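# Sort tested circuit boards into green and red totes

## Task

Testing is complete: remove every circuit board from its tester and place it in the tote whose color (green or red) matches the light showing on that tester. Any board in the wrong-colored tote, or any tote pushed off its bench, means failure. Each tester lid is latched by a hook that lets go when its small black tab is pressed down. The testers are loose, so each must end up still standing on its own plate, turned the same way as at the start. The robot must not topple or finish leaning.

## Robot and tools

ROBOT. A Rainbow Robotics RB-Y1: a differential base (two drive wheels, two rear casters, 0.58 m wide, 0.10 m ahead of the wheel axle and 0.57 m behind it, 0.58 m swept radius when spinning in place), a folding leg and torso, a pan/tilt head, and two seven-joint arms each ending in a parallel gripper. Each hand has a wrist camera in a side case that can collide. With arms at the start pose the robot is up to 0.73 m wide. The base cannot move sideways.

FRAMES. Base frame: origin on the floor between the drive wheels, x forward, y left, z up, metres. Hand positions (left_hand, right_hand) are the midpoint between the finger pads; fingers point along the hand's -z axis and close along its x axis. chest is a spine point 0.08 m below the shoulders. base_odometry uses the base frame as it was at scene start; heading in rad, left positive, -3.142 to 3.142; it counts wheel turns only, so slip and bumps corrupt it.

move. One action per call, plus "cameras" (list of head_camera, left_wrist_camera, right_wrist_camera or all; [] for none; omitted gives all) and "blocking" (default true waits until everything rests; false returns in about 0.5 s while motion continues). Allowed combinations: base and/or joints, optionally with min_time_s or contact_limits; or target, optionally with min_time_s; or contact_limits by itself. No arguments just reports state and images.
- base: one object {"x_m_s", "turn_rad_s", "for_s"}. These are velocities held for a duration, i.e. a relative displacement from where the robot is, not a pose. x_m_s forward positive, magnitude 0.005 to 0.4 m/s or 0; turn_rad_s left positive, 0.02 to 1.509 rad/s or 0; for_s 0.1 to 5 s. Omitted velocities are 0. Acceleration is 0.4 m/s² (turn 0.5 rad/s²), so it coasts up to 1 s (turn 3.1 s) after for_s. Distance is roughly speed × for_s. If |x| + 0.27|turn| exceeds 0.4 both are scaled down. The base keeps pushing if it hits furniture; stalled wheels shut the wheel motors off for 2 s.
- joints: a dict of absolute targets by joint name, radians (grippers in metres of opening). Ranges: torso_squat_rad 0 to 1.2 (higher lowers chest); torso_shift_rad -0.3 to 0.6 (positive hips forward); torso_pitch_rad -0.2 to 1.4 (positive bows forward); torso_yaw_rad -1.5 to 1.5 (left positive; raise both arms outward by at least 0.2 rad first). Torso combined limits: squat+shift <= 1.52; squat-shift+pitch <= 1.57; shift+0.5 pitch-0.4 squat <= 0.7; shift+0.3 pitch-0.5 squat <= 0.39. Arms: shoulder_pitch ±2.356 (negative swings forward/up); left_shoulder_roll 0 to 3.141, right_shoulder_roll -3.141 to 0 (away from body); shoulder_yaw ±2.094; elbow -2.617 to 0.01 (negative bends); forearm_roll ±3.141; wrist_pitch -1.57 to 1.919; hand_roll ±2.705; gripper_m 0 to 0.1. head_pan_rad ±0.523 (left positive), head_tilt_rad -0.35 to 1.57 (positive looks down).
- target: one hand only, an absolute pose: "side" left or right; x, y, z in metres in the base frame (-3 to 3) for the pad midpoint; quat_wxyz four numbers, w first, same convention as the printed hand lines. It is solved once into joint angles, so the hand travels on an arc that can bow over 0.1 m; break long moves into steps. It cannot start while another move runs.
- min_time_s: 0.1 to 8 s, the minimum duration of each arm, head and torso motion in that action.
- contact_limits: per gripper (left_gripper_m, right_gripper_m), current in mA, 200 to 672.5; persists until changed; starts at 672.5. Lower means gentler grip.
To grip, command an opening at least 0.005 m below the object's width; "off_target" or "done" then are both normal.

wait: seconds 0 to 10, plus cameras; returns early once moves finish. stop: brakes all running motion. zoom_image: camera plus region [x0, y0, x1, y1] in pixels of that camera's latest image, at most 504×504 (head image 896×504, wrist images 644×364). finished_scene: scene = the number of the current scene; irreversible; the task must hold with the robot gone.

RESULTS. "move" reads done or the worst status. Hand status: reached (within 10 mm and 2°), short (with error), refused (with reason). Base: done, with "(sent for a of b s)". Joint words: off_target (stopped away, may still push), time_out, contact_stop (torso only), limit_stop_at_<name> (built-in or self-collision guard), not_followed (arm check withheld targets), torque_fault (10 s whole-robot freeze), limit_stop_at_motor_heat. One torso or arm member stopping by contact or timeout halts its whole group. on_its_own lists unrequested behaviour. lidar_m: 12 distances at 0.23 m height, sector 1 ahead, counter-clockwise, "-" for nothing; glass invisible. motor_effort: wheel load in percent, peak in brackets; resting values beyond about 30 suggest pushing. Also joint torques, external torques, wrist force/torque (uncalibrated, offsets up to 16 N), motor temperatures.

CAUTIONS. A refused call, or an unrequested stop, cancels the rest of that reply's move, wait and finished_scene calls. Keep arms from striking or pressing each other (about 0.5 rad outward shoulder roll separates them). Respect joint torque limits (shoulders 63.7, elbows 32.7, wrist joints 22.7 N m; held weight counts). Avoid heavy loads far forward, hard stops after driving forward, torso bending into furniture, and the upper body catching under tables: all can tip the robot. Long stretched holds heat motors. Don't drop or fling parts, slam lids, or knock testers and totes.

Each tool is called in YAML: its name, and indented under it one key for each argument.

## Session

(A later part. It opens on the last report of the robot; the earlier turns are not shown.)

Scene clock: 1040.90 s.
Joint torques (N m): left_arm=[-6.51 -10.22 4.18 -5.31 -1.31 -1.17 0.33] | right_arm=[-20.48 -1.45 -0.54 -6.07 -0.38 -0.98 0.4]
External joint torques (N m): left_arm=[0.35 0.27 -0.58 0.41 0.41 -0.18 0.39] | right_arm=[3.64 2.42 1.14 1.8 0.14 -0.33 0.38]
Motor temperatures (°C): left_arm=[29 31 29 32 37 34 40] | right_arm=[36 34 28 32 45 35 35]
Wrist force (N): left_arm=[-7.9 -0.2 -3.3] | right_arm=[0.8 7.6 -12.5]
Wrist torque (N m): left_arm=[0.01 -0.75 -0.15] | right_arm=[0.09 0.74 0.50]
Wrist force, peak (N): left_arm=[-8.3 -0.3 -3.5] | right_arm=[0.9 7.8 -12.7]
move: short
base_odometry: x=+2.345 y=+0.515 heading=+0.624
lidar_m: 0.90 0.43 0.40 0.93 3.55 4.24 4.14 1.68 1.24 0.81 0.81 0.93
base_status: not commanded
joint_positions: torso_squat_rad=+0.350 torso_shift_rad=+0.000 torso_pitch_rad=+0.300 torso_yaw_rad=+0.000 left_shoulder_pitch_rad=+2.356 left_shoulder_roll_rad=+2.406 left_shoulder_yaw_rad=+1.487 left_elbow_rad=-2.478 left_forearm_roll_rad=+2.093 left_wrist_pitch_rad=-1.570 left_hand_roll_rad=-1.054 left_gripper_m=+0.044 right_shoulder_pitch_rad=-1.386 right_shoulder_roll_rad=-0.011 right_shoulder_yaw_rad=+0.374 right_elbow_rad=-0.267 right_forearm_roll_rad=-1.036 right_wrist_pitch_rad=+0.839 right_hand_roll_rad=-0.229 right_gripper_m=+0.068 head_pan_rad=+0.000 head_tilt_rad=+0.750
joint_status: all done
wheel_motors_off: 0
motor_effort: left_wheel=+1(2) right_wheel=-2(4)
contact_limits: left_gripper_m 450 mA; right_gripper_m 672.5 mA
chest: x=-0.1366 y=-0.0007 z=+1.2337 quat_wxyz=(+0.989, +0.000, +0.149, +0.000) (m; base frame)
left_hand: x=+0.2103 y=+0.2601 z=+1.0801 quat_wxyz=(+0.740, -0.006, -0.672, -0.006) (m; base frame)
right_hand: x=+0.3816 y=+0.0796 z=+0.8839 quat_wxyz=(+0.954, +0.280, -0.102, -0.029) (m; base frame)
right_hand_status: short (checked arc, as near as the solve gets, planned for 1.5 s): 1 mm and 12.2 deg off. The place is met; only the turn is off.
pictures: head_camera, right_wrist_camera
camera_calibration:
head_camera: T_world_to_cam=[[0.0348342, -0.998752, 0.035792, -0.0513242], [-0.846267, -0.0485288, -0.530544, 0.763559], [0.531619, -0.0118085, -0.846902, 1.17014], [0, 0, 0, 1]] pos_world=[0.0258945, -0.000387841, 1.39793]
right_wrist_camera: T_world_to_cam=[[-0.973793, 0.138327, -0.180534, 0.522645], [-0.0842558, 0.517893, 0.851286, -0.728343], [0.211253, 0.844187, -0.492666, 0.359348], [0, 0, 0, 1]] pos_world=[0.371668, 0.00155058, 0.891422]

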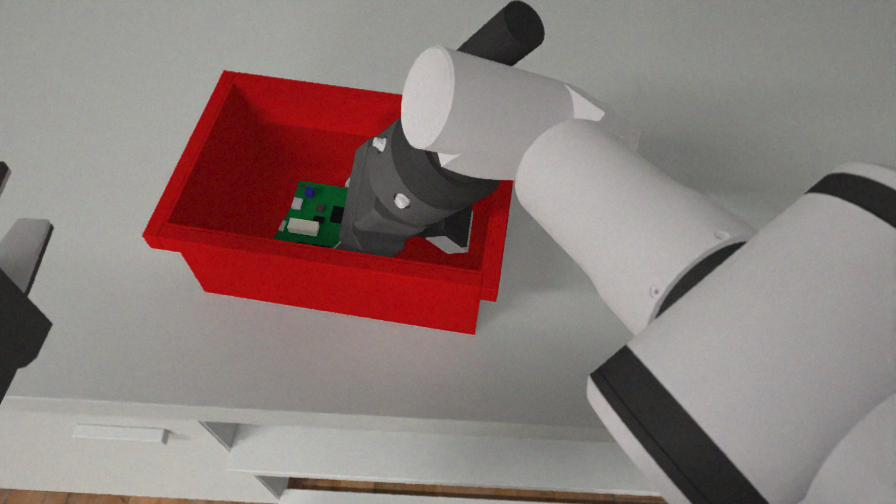

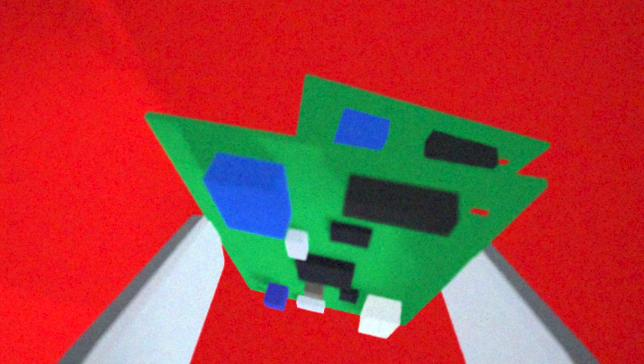

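move:
  target: {"side":"right","x":0.384,"y":0.083,"z":0.872,"quat_wxyz":[0.9613,0.2756,0,0]}
  min_time_s: 1.5
  cameras: ["head_camera","right_wrist_camera"]

Scene clock: 1049.03 s.
Joint torques (N m): left_arm=[-6.48 -10.37 4.24 -5.42 -1.15 -1.13 0.34] | right_arm=[-20.33 -1.22 -0.67 -6.01 -1 -1.12 -0.35]
External joint torques (N m): left_arm=[0.38 0.12 -0.53 0.31 0.56 -0.14 0.39] | right_arm=[3.46 2.21 1.08 1.57 -0.56 -0.37 -0.37]
Motor temperatures (°C): left_arm=[29 31 29 32 37 34 40] | right_arm=[36 34 28 32 45 35 35]
Wrist force (N): left_arm=[-8.2 -0.1 -3.6] | right_arm=[0.3 7.8 -12.6]
Wrist torque (N m): left_arm=[0.00 -0.78 -0.14] | right_arm=[0.06 0.67 0.52]
Wrist force, peak (N): left_arm=[-8.3 -0.1 -3.7] | right_arm=[0.5 7.6 -12.9]
move: short
base_odometry: x=+2.345 y=+0.515 heading=+0.624
lidar_m: 0.90 0.43 0.39 0.93 3.54 4.24 4.14 1.69 1.23 0.82 0.82 0.93
base_status: not commanded
joint_positions: torso_squat_rad=+0.350 torso_shift_rad=+0.000 torso_pitch_rad=+0.300 torso_yaw_rad=+0.000 left_shoulder_pitch_rad=+2.356 left_shoulder_roll_rad=+2.406 left_shoulder_yaw_rad=+1.487 left_elbow_rad=-2.478 left_forearm_roll_rad=+2.093 left_wrist_pitch_rad=-1.570 left_hand_roll_rad=-1.054 left_gripper_m=+0.044 right_shoulder_pitch_rad=-1.363 right_shoulder_roll_rad=-0.002 right_shoulder_yaw_rad=+0.452 right_elbow_rad=-0.267 right_forearm_roll_rad=-1.082 right_wrist_pitch_rad=+0.752 right_hand_roll_rad=-0.243 right_gripper_m=+0.068 head_pan_rad=+0.000 head_tilt_rad=+0.750
joint_status: all done
wheel_motors_off: 0
motor_effort: left_wheel=+0(2) right_wheel=-1(4)
contact_limits: left_gripper_m 450 mA; right_gripper_m 672.5 mA
chest: x=-0.1366 y=-0.0007 z=+1.2337 quat_wxyz=(+0.989, +0.000, +0.149, +0.000) (m; base frame)
left_hand: x=+0.2103 y=+0.2601 z=+1.0801 quat_wxyz=(+0.740, -0.006, -0.672, -0.006) (m; base frame)
right_hand: x=+0.3835 y=+0.0826 z=+0.8730 quat_wxyz=(+0.951, +0.280, -0.125, -0.036) (m; base frame)
right_hand_status: short (checked arc, as near as the solve gets, planned for 1.5 s): 1 mm and 15.0 deg off. The place is met; only the turn is off.
pictures: head_camera, right_wrist_camera
camera_calibration:
head_camera: T_world_to_cam=[[0.0348341, -0.998752, 0.035792, -0.0513243], [-0.846267, -0.0485288, -0.530544, 0.763559], [0.531619, -0.0118086, -0.846901, 1.17014], [0, 0, 0, 1]] pos_world=[0.0258944, -0.00038795, 1.39793]
right_wrist_camera: T_world_to_cam=[[-0.961577, 0.163523, -0.220523, 0.550279], [-0.106072, 0.519588, 0.847807, -0.7091], [0.253217, 0.838623, -0.482278, 0.326361], [0, 0, 0, 1]] pos_world=[0.371279, 0.00476261, 0.879927]

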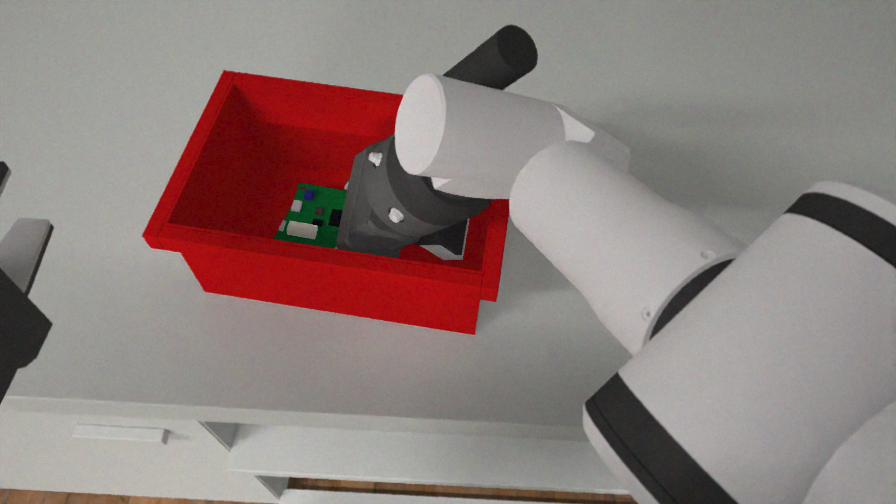

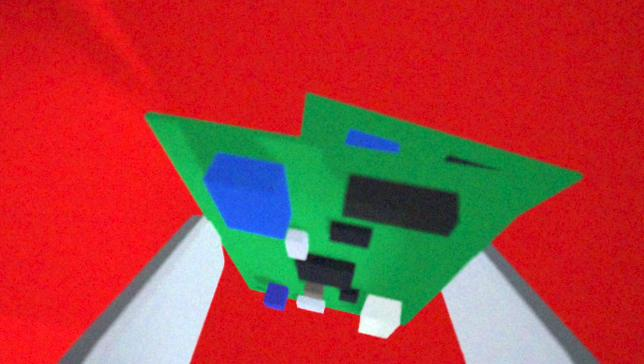

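move:
  joints: {"right_gripper_m":0.086}
  cameras: ["head_camera","right_wrist_camera"]

Scene clock: 1060.70 s.
Joint torques (N m): left_arm=[-6.17 -10.34 4.17 -5.4 -1.28 -1.15 0.38] | right_arm=[-20.53 -1.12 -0.6 -5.93 -0.99 -1.05 -0.32]
External joint torques (N m): left_arm=[0.69 0.14 -0.59 0.32 0.43 -0.17 0.43] | right_arm=[3.27 2.3 1.15 1.65 -0.55 -0.3 -0.33]
Motor temperatures (°C): left_arm=[29 31 29 32 37 34 40] | right_arm=[36 33 28 32 45 35 35]
Wrist force (N): left_arm=[-7.7 -0.5 -3.2] | right_arm=[0.7 7.9 -12.1]
Wrist torque (N m): left_arm=[0.05 -0.74 -0.13] | right_arm=[0.09 0.74 0.52]
Wrist force, peak (N): left_arm=[-8.2 -0.3 -3.6] | right_arm=[0.6 7.8 -12.7]
move: done
base_odometry: x=+2.345 y=+0.515 heading=+0.624
lidar_m: 0.90 0.44 0.40 0.93 3.55 4.25 4.15 1.69 1.24 0.82 0.82 0.93
base_status: not commanded
joint_positions: torso_squat_rad=+0.350 torso_shift_rad=+0.000 torso_pitch_rad=+0.300 torso_yaw_rad=+0.000 left_shoulder_pitch_rad=+2.356 left_shoulder_roll_rad=+2.406 left_shoulder_yaw_rad=+1.487 left_elbow_rad=-2.478 left_forearm_roll_rad=+2.093 left_wrist_pitch_rad=-1.570 left_hand_roll_rad=-1.054 left_gripper_m=+0.044 right_shoulder_pitch_rad=-1.363 right_shoulder_roll_rad=-0.002 right_shoulder_yaw_rad=+0.452 right_elbow_rad=-0.267 right_forearm_roll_rad=-1.082 right_wrist_pitch_rad=+0.752 right_hand_roll_rad=-0.243 right_gripper_m=+0.086 head_pan_rad=+0.000 head_tilt_rad=+0.750
joint_status: all done
wheel_motors_off: 0
motor_effort: left_wheel=+0(2) right_wheel=-2(3)
contact_limits: left_gripper_m 450 mA; right_gripper_m 672.5 mA
chest: x=-0.1366 y=-0.0007 z=+1.2337 quat_wxyz=(+0.989, +0.000, +0.149, +0.000) (m; base frame)
left_hand: x=+0.2103 y=+0.2601 z=+1.0801 quat_wxyz=(+0.740, -0.006, -0.672, -0.006) (m; base frame)
right_hand: x=+0.3835 y=+0.0826 z=+0.8730 quat_wxyz=(+0.951, +0.280, -0.125, -0.036) (m; base frame)
pictures: head_camera, right_wrist_camera
camera_calibration:
head_camera: T_world_to_cam=[[0.034834, -0.998752, 0.0357919, -0.0513242], [-0.846267, -0.0485286, -0.530544, 0.763559], [0.531619, -0.0118086, -0.846901, 1.17014], [0, 0, 0, 1]] pos_world=[0.0258945, -0.000388031, 1.39793]
right_wrist_camera: T_world_to_cam=[[-0.961576, 0.163526, -0.220525, 0.550278], [-0.106074, 0.519582, 0.84781, -0.709104], [0.25322, 0.838626, -0.482272, 0.326351], [0, 0, 0, 1]] pos_world=[0.371278, 0.00476612, 0.879926]

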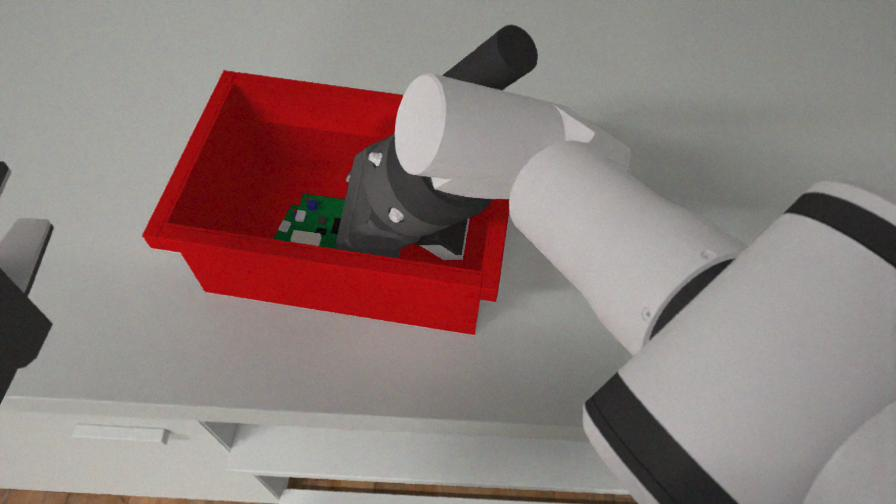

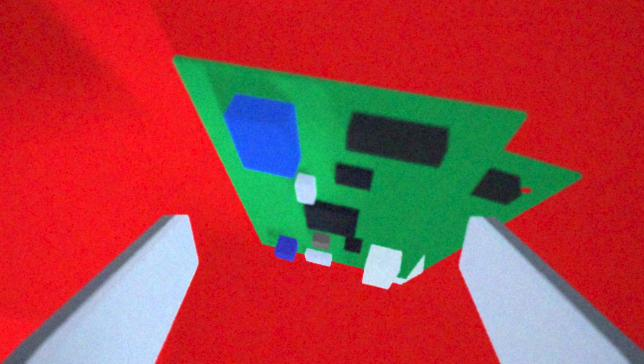

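Released. Retrace up.

move:
  target: {"side":"right","x":0.38,"y":0.08,"z":0.9,"quat_wxyz":[0.956,0.281,-0.08,-0.022]}
  min_time_s: 1.2
  cameras: []

move:
  target: {"side":"right","x":0.38,"y":0.08,"z":0.935,"quat_wxyz":[0.9613,0.2756,-0.04,0]}
  min_time_s: 1.2
  cameras: []

move:
  target: {"side":"right","x":0.383,"y":0.08,"z":0.975,"quat_wxyz":[0.9613,0.2756,0,0]}
  min_time_s: 1.2
  cameras: []

move:
  target: {"side":"right","x":0.365,"y":0.02,"z":1.07,"quat_wxyz":[0.9613,0.2756,0,0]}
  min_time_s: 1.5
  cameras: []

move:
  target: {"side":"right","x":0.29,"y":-0.1,"z":1.13,"quat_wxyz":[0.9613,0.2756,0,0]}
  min_time_s: 1.5
  cameras: ["head_camera"]

Scene clock: 1072.70 s.
Joint torques (N m): left_arm=[-6.4 -10.4 4.34 -5.4 -1.39 -1.02 0.24] | right_arm=[-23.8 -5.19 -3.32 -7.11 -1.11 -0.43 0.36]
External joint torques (N m): left_arm=[0.46 0.09 -0.42 0.32 0.33 -0.04 0.29] | right_arm=[0.74 -0.75 -1.37 0.46 -0.53 0.16 0.35]
Motor temperatures (°C): left_arm=[29 31 29 32 37 34 40] | right_arm=[36 33 28 32 45 35 35]
Wrist force (N): left_arm=[-8.0 -0.2 -3.4] | right_arm=[1.0 7.8 -12.1]
Wrist torque (N m): left_arm=[0.01 -0.78 -0.14] | right_arm=[0.09 0.73 0.52]
Wrist force, peak (N): left_arm=[-8.2 -0.2 -3.4] | right_arm=[1.0 8.0 -12.4]
move: done
base_odometry: x=+2.345 y=+0.515 heading=+0.624
lidar_m: 0.90 0.43 0.39 0.92 3.54 4.25 4.14 1.68 1.23 0.82 0.82 0.93
base_status: not commanded
joint_positions: torso_squat_rad=+0.350 torso_shift_rad=+0.000 torso_pitch_rad=+0.300 torso_yaw_rad=+0.000 left_shoulder_pitch_rad=+2.356 left_shoulder_roll_rad=+2.406 left_shoulder_yaw_rad=+1.487 left_elbow_rad=-2.478 left_forearm_roll_rad=+2.093 left_wrist_pitch_rad=-1.570 left_hand_roll_rad=-1.054 left_gripper_m=+0.044 right_shoulder_pitch_rad=-1.425 right_shoulder_roll_rad=-0.033 right_shoulder_yaw_rad=+0.433 right_elbow_rad=-0.271 right_forearm_roll_rad=-1.114 right_wrist_pitch_rad=+0.910 right_hand_roll_rad=-0.241 right_gripper_m=+0.086 head_pan_rad=+0.000 head_tilt_rad=+0.750
joint_status: all done
wheel_motors_off: 0
motor_effort: left_wheel=+1(2) right_wheel=-3(4)
contact_limits: left_gripper_m 450 mA; right_gripper_m 672.5 mA
chest: x=-0.1366 y=-0.0007 z=+1.2337 quat_wxyz=(+0.989, +0.000, +0.149, +0.000) (m; base frame)
left_hand: x=+0.2103 y=+0.2601 z=+1.0801 quat_wxyz=(+0.740, -0.006, -0.672, -0.006) (m; base frame)
right_hand: x=+0.3801 y=+0.0803 z=+0.8998 quat_wxyz=(+0.956, +0.281, -0.080, -0.022) (m; base frame)
right_hand_status: reached (checked arc, planned for 1.2 s): 0 mm and 0.1 deg off.
pictures: none
No camera images: "cameras" was empty.

Scene clock: 1074.23 s.
Joint torques (N m): left_arm=[-6.24 -10.5 4.33 -5.44 -1.2 -1.16 0.29] | right_arm=[-24.34 -6.28 -3.31 -5.79 -1.23 -0.31 -0.31]
External joint torques (N m): left_arm=[0.61 -0.01 -0.43 0.28 0.52 -0.18 0.34] | right_arm=[0.95 -0.79 -1.21 1.73 -0.57 0.18 -0.31]
Motor temperatures (°C): left_arm=[29 31 29 32 37 34 40] | right_arm=[36 33 28 32 45 35 35]
Wrist force (N): left_arm=[-8.1 -0.2 -3.7] | right_arm=[1.3 7.8 -12.1]
Wrist torque (N m): left_arm=[0.00 -0.78 -0.15] | right_arm=[0.09 0.73 0.52]
Wrist force, peak (N): left_arm=[-8.1 -0.2 -3.7] | right_arm=[1.4 8.2 -12.3]
move: done
base_odometry: x=+2.345 y=+0.515 heading=+0.624
lidar_m: 0.90 0.42 0.39 0.93 3.55 4.25 4.14 1.68 1.24 0.81 0.82 0.94
base_status: not commanded
joint_positions: torso_squat_rad=+0.350 torso_shift_rad=+0.000 torso_pitch_rad=+0.300 torso_yaw_rad=+0.000 left_shoulder_pitch_rad=+2.356 left_shoulder_roll_rad=+2.406 left_shoulder_yaw_rad=+1.487 left_elbow_rad=-2.478 left_forearm_roll_rad=+2.093 left_wrist_pitch_rad=-1.570 left_hand_roll_rad=-1.054 left_gripper_m=+0.044 right_shoulder_pitch_rad=-1.506 right_shoulder_roll_rad=-0.059 right_shoulder_yaw_rad=+0.425 right_elbow_rad=-0.267 right_forearm_roll_rad=-1.134 right_wrist_pitch_rad=+1.053 right_hand_roll_rad=-0.250 right_gripper_m=+0.086 head_pan_rad=+0.000 head_tilt_rad=+0.750
joint_status: all done
wheel_motors_off: 0
motor_effort: left_wheel=+0(2) right_wheel=-2(4)
contact_limits: left_gripper_m 450 mA; right_gripper_m 672.5 mA
chest: x=-0.1366 y=-0.0007 z=+1.2337 quat_wxyz=(+0.989, +0.000, +0.149, +0.000) (m; base frame)
left_hand: x=+0.2103 y=+0.2601 z=+1.0801 quat_wxyz=(+0.740, -0.006, -0.672, -0.006) (m; base frame)
right_hand: x=+0.3796 y=+0.0801 z=+0.9352 quat_wxyz=(+0.960, +0.276, -0.047, -0.002) (m; base frame)
right_hand_status: reached (checked arc, planned for 1.2 s): 0 mm and 0.8 deg off.
pictures: none
No camera images: "cameras" was empty.

Scene clock: 1075.77 s.
Joint torques (N m): left_arm=[-6.18 -10.23 4.51 -5.45 -1.26 -1.11 0.24] | right_arm=[-25.12 -7.33 -3.86 -5.79 -1.21 -0.22 -0.34]
External joint torques (N m): left_arm=[0.68 0.25 -0.26 0.27 0.45 -0.13 0.29] | right_arm=[0.83 -0.85 -1.62 1.74 -0.49 0.21 -0.35]
Motor temperatures (°C): left_arm=[29 31 29 32 37 34 40] | right_arm=[36 33 28 32 45 35 35]
Wrist force (N): left_arm=[-8.0 0.0 -3.5] | right_arm=[1.7 8.0 -12.5]
Wrist torque (N m): left_arm=[-0.01 -0.75 -0.14] | right_arm=[0.07 0.78 0.52]
Wrist force, peak (N): left_arm=[-8.1 -0.2 -3.4] | right_arm=[1.8 8.1 -12.4]
move: short
base_odometry: x=+2.345 y=+0.515 heading=+0.624
lidar_m: 0.90 0.43 0.40 0.93 3.54 4.25 4.15 1.68 1.24 0.82 0.81 0.93
base_status: not commanded
joint_positions: torso_squat_rad=+0.350 torso_shift_rad=+0.000 torso_pitch_rad=+0.300 torso_yaw_rad=+0.000 left_shoulder_pitch_rad=+2.356 left_shoulder_roll_rad=+2.406 left_shoulder_yaw_rad=+1.487 left_elbow_rad=-2.478 left_forearm_roll_rad=+2.093 left_wrist_pitch_rad=-1.570 left_hand_roll_rad=-1.054 left_gripper_m=+0.044 right_shoulder_pitch_rad=-1.583 right_shoulder_roll_rad=-0.088 right_shoulder_yaw_rad=+0.407 right_elbow_rad=-0.267 right_forearm_roll_rad=-1.157 right_wrist_pitch_rad=+1.171 right_hand_roll_rad=-0.296 right_gripper_m=+0.086 head_pan_rad=+0.000 head_tilt_rad=+0.750
joint_status: all done
wheel_motors_off: 0
motor_effort: left_wheel=+0(2) right_wheel=-1(4)
contact_limits: left_gripper_m 450 mA; right_gripper_m 672.5 mA
chest: x=-0.1366 y=-0.0007 z=+1.2337 quat_wxyz=(+0.989, +0.000, +0.149, +0.000) (m; base frame)
left_hand: x=+0.2103 y=+0.2601 z=+1.0801 quat_wxyz=(+0.740, -0.006, -0.672, -0.006) (m; base frame)
right_hand: x=+0.3823 y=+0.0800 z=+0.9752 quat_wxyz=(+0.960, +0.279, -0.021, -0.006) (m; base frame)
right_hand_status: short (checked arc, as near as the solve gets, planned for 1.2 s): 1 mm and 2.5 deg off. The place is met; only the turn is off.
pictures: none
No camera images: "cameras" was empty.

Scene clock: 1077.77 s.
Joint torques (N m): left_arm=[-6.3 -10.21 4.32 -5.39 -1.25 -1.16 0.25] | right_arm=[-22.43 -6.07 -6.64 -6.79 -1.02 -0.85 -0.08]
External joint torques (N m): left_arm=[0.55 0.28 -0.44 0.33 0.47 -0.18 0.31] | right_arm=[2.89 0.85 -0.62 0.5 -0.34 -0.17 -0.09]
Motor temperatures (°C): left_arm=[29 31 29 32 37 34 40] | right_arm=[36 33 28 32 45 35 35]
Wrist force (N): left_arm=[-7.8 -0.1 -3.3] | right_arm=[1.9 7.7 -12.2]
Wrist torque (N m): left_arm=[-0.02 -0.76 -0.13] | right_arm=[0.11 0.79 0.51]
Wrist force, peak (N): left_arm=[-8.2 -0.1 -3.4] | right_arm=[1.3 7.9 -12.9]
move: done
base_odometry: x=+2.345 y=+0.515 heading=+0.624
lidar_m: 0.90 0.42 0.39 0.93 3.54 4.25 4.14 1.68 1.24 0.81 0.82 0.93
base_status: not commanded
joint_positions: torso_squat_rad=+0.350 torso_shift_rad=+0.000 torso_pitch_rad=+0.300 torso_yaw_rad=+0.000 left_shoulder_pitch_rad=+2.356 left_shoulder_roll_rad=+2.406 left_shoulder_yaw_rad=+1.487 left_elbow_rad=-2.478 left_forearm_roll_rad=+2.093 left_wrist_pitch_rad=-1.570 left_hand_roll_rad=-1.054 left_gripper_m=+0.044 right_shoulder_pitch_rad=-1.393 right_shoulder_roll_rad=-0.365 right_shoulder_yaw_rad=+0.374 right_elbow_rad=-1.009 right_forearm_roll_rad=-1.170 right_wrist_pitch_rad=+1.572 right_hand_roll_rad=-0.647 right_gripper_m=+0.086 head_pan_rad=+0.000 head_tilt_rad=+0.750
joint_status: all done
wheel_motors_off: 0
motor_effort: left_wheel=+0(2) right_wheel=-2(4)
contact_limits: left_gripper_m 450 mA; right_gripper_m 672.5 mA
chest: x=-0.1366 y=-0.0008 z=+1.2337 quat_wxyz=(+0.989, +0.000, +0.149, +0.000) (m; base frame)
left_hand: x=+0.2103 y=+0.2601 z=+1.0801 quat_wxyz=(+0.740, -0.006, -0.672, -0.006) (m; base frame)
right_hand: x=+0.3645 y=+0.0202 z=+1.0708 quat_wxyz=(+0.961, +0.276, +0.004, +0.002) (m; base frame)
right_hand_status: reached (checked arc, planned for 1.5 s): 1 mm and 0.5 deg off.
pictures: none
No camera images: "cameras" was empty.

Scene clock: 1079.60 s.
Joint torques (N m): left_arm=[-6.42 -10.16 4.29 -5.41 -1.32 -1.12 0.27] | right_arm=[-18.18 -8.92 -7.87 -4.97 -0.84 -1 -0.22]
External joint torques (N m): left_arm=[0.44 0.33 -0.47 0.31 0.4 -0.14 0.32] | right_arm=[2.34 0.42 -0.26 0.17 -0.33 -0.15 -0.23]
Motor temperatures (°C): left_arm=[29 31 29 32 37 34 40] | right_arm=[36 34 28 32 45 35 35]
Wrist force (N): left_arm=[-7.9 -0.2 -3.5] | right_arm=[2.5 7.5 -12.2]
Wrist torque (N m): left_arm=[0.02 -0.74 -0.15] | right_arm=[0.13 0.86 0.53]
Wrist force, peak (N): left_arm=[-8.2 -0.3 -3.4] | right_arm=[2.5 8.5 -12.6]
move: done
base_odometry: x=+2.345 y=+0.515 heading=+0.624
lidar_m: 0.90 0.43 0.40 0.93 3.55 4.24 4.14 1.69 1.24 0.81 0.82 0.94
base_status: not commanded
joint_positions: torso_squat_rad=+0.350 torso_shift_rad=+0.000 torso_pitch_rad=+0.300 torso_yaw_rad=+0.000 left_shoulder_pitch_rad=+2.356 left_shoulder_roll_rad=+2.406 left_shoulder_yaw_rad=+1.487 left_elbow_rad=-2.478 left_forearm_roll_rad=+2.093 left_wrist_pitch_rad=-1.570 left_hand_roll_rad=-1.054 left_gripper_m=+0.044 right_shoulder_pitch_rad=-1.101 right_shoulder_roll_rad=-0.691 right_shoulder_yaw_rad=+0.175 right_elbow_rad=-1.669 right_forearm_roll_rad=-1.390 right_wrist_pitch_rad=+1.836 right_hand_roll_rad=-0.870 right_gripper_m=+0.086 head_pan_rad=+0.000 head_tilt_rad=+0.750
joint_status: all done
wheel_motors_off: 0
motor_effort: left_wheel=+1(2) right_wheel=-2(4)
contact_limits: left_gripper_m 450 mA; right_gripper_m 672.5 mA
chest: x=-0.1366 y=-0.0007 z=+1.2337 quat_wxyz=(+0.989, +0.000, +0.149, +0.000) (m; base frame)
left_hand: x=+0.2103 y=+0.2601 z=+1.0801 quat_wxyz=(+0.740, -0.006, -0.672, -0.006) (m; base frame)
right_hand: x=+0.2900 y=-0.1000 z=+1.1302 quat_wxyz=(+0.961, +0.275, +0.000, +0.000) (m; base frame)
right_hand_status: reached (checked arc, planned for 1.5 s): 0 mm and 0.1 deg off.
pictures: head_camera
camera_calibration:
head_camera: T_world_to_cam=[[0.0348296, -0.998753, 0.0357715, -0.0513098], [-0.846266, -0.0485141, -0.530547, 0.763562], [0.531621, -0.0117935, -0.8469, 1.17014], [0, 0, 0, 1]] pos_world=[0.0258931, -0.000402254, 1.39793]

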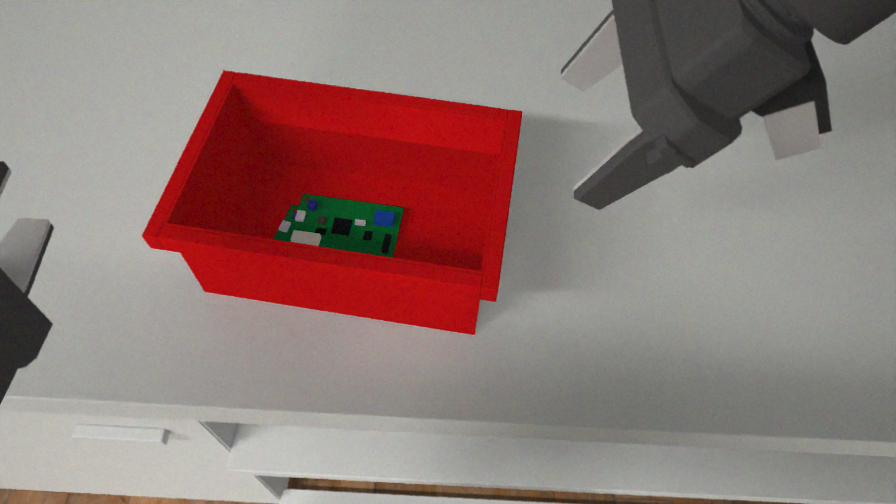

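Both boards in the red tote; robot clear.

finished_scene:
  scene: 2

The scene is finished: the task was done.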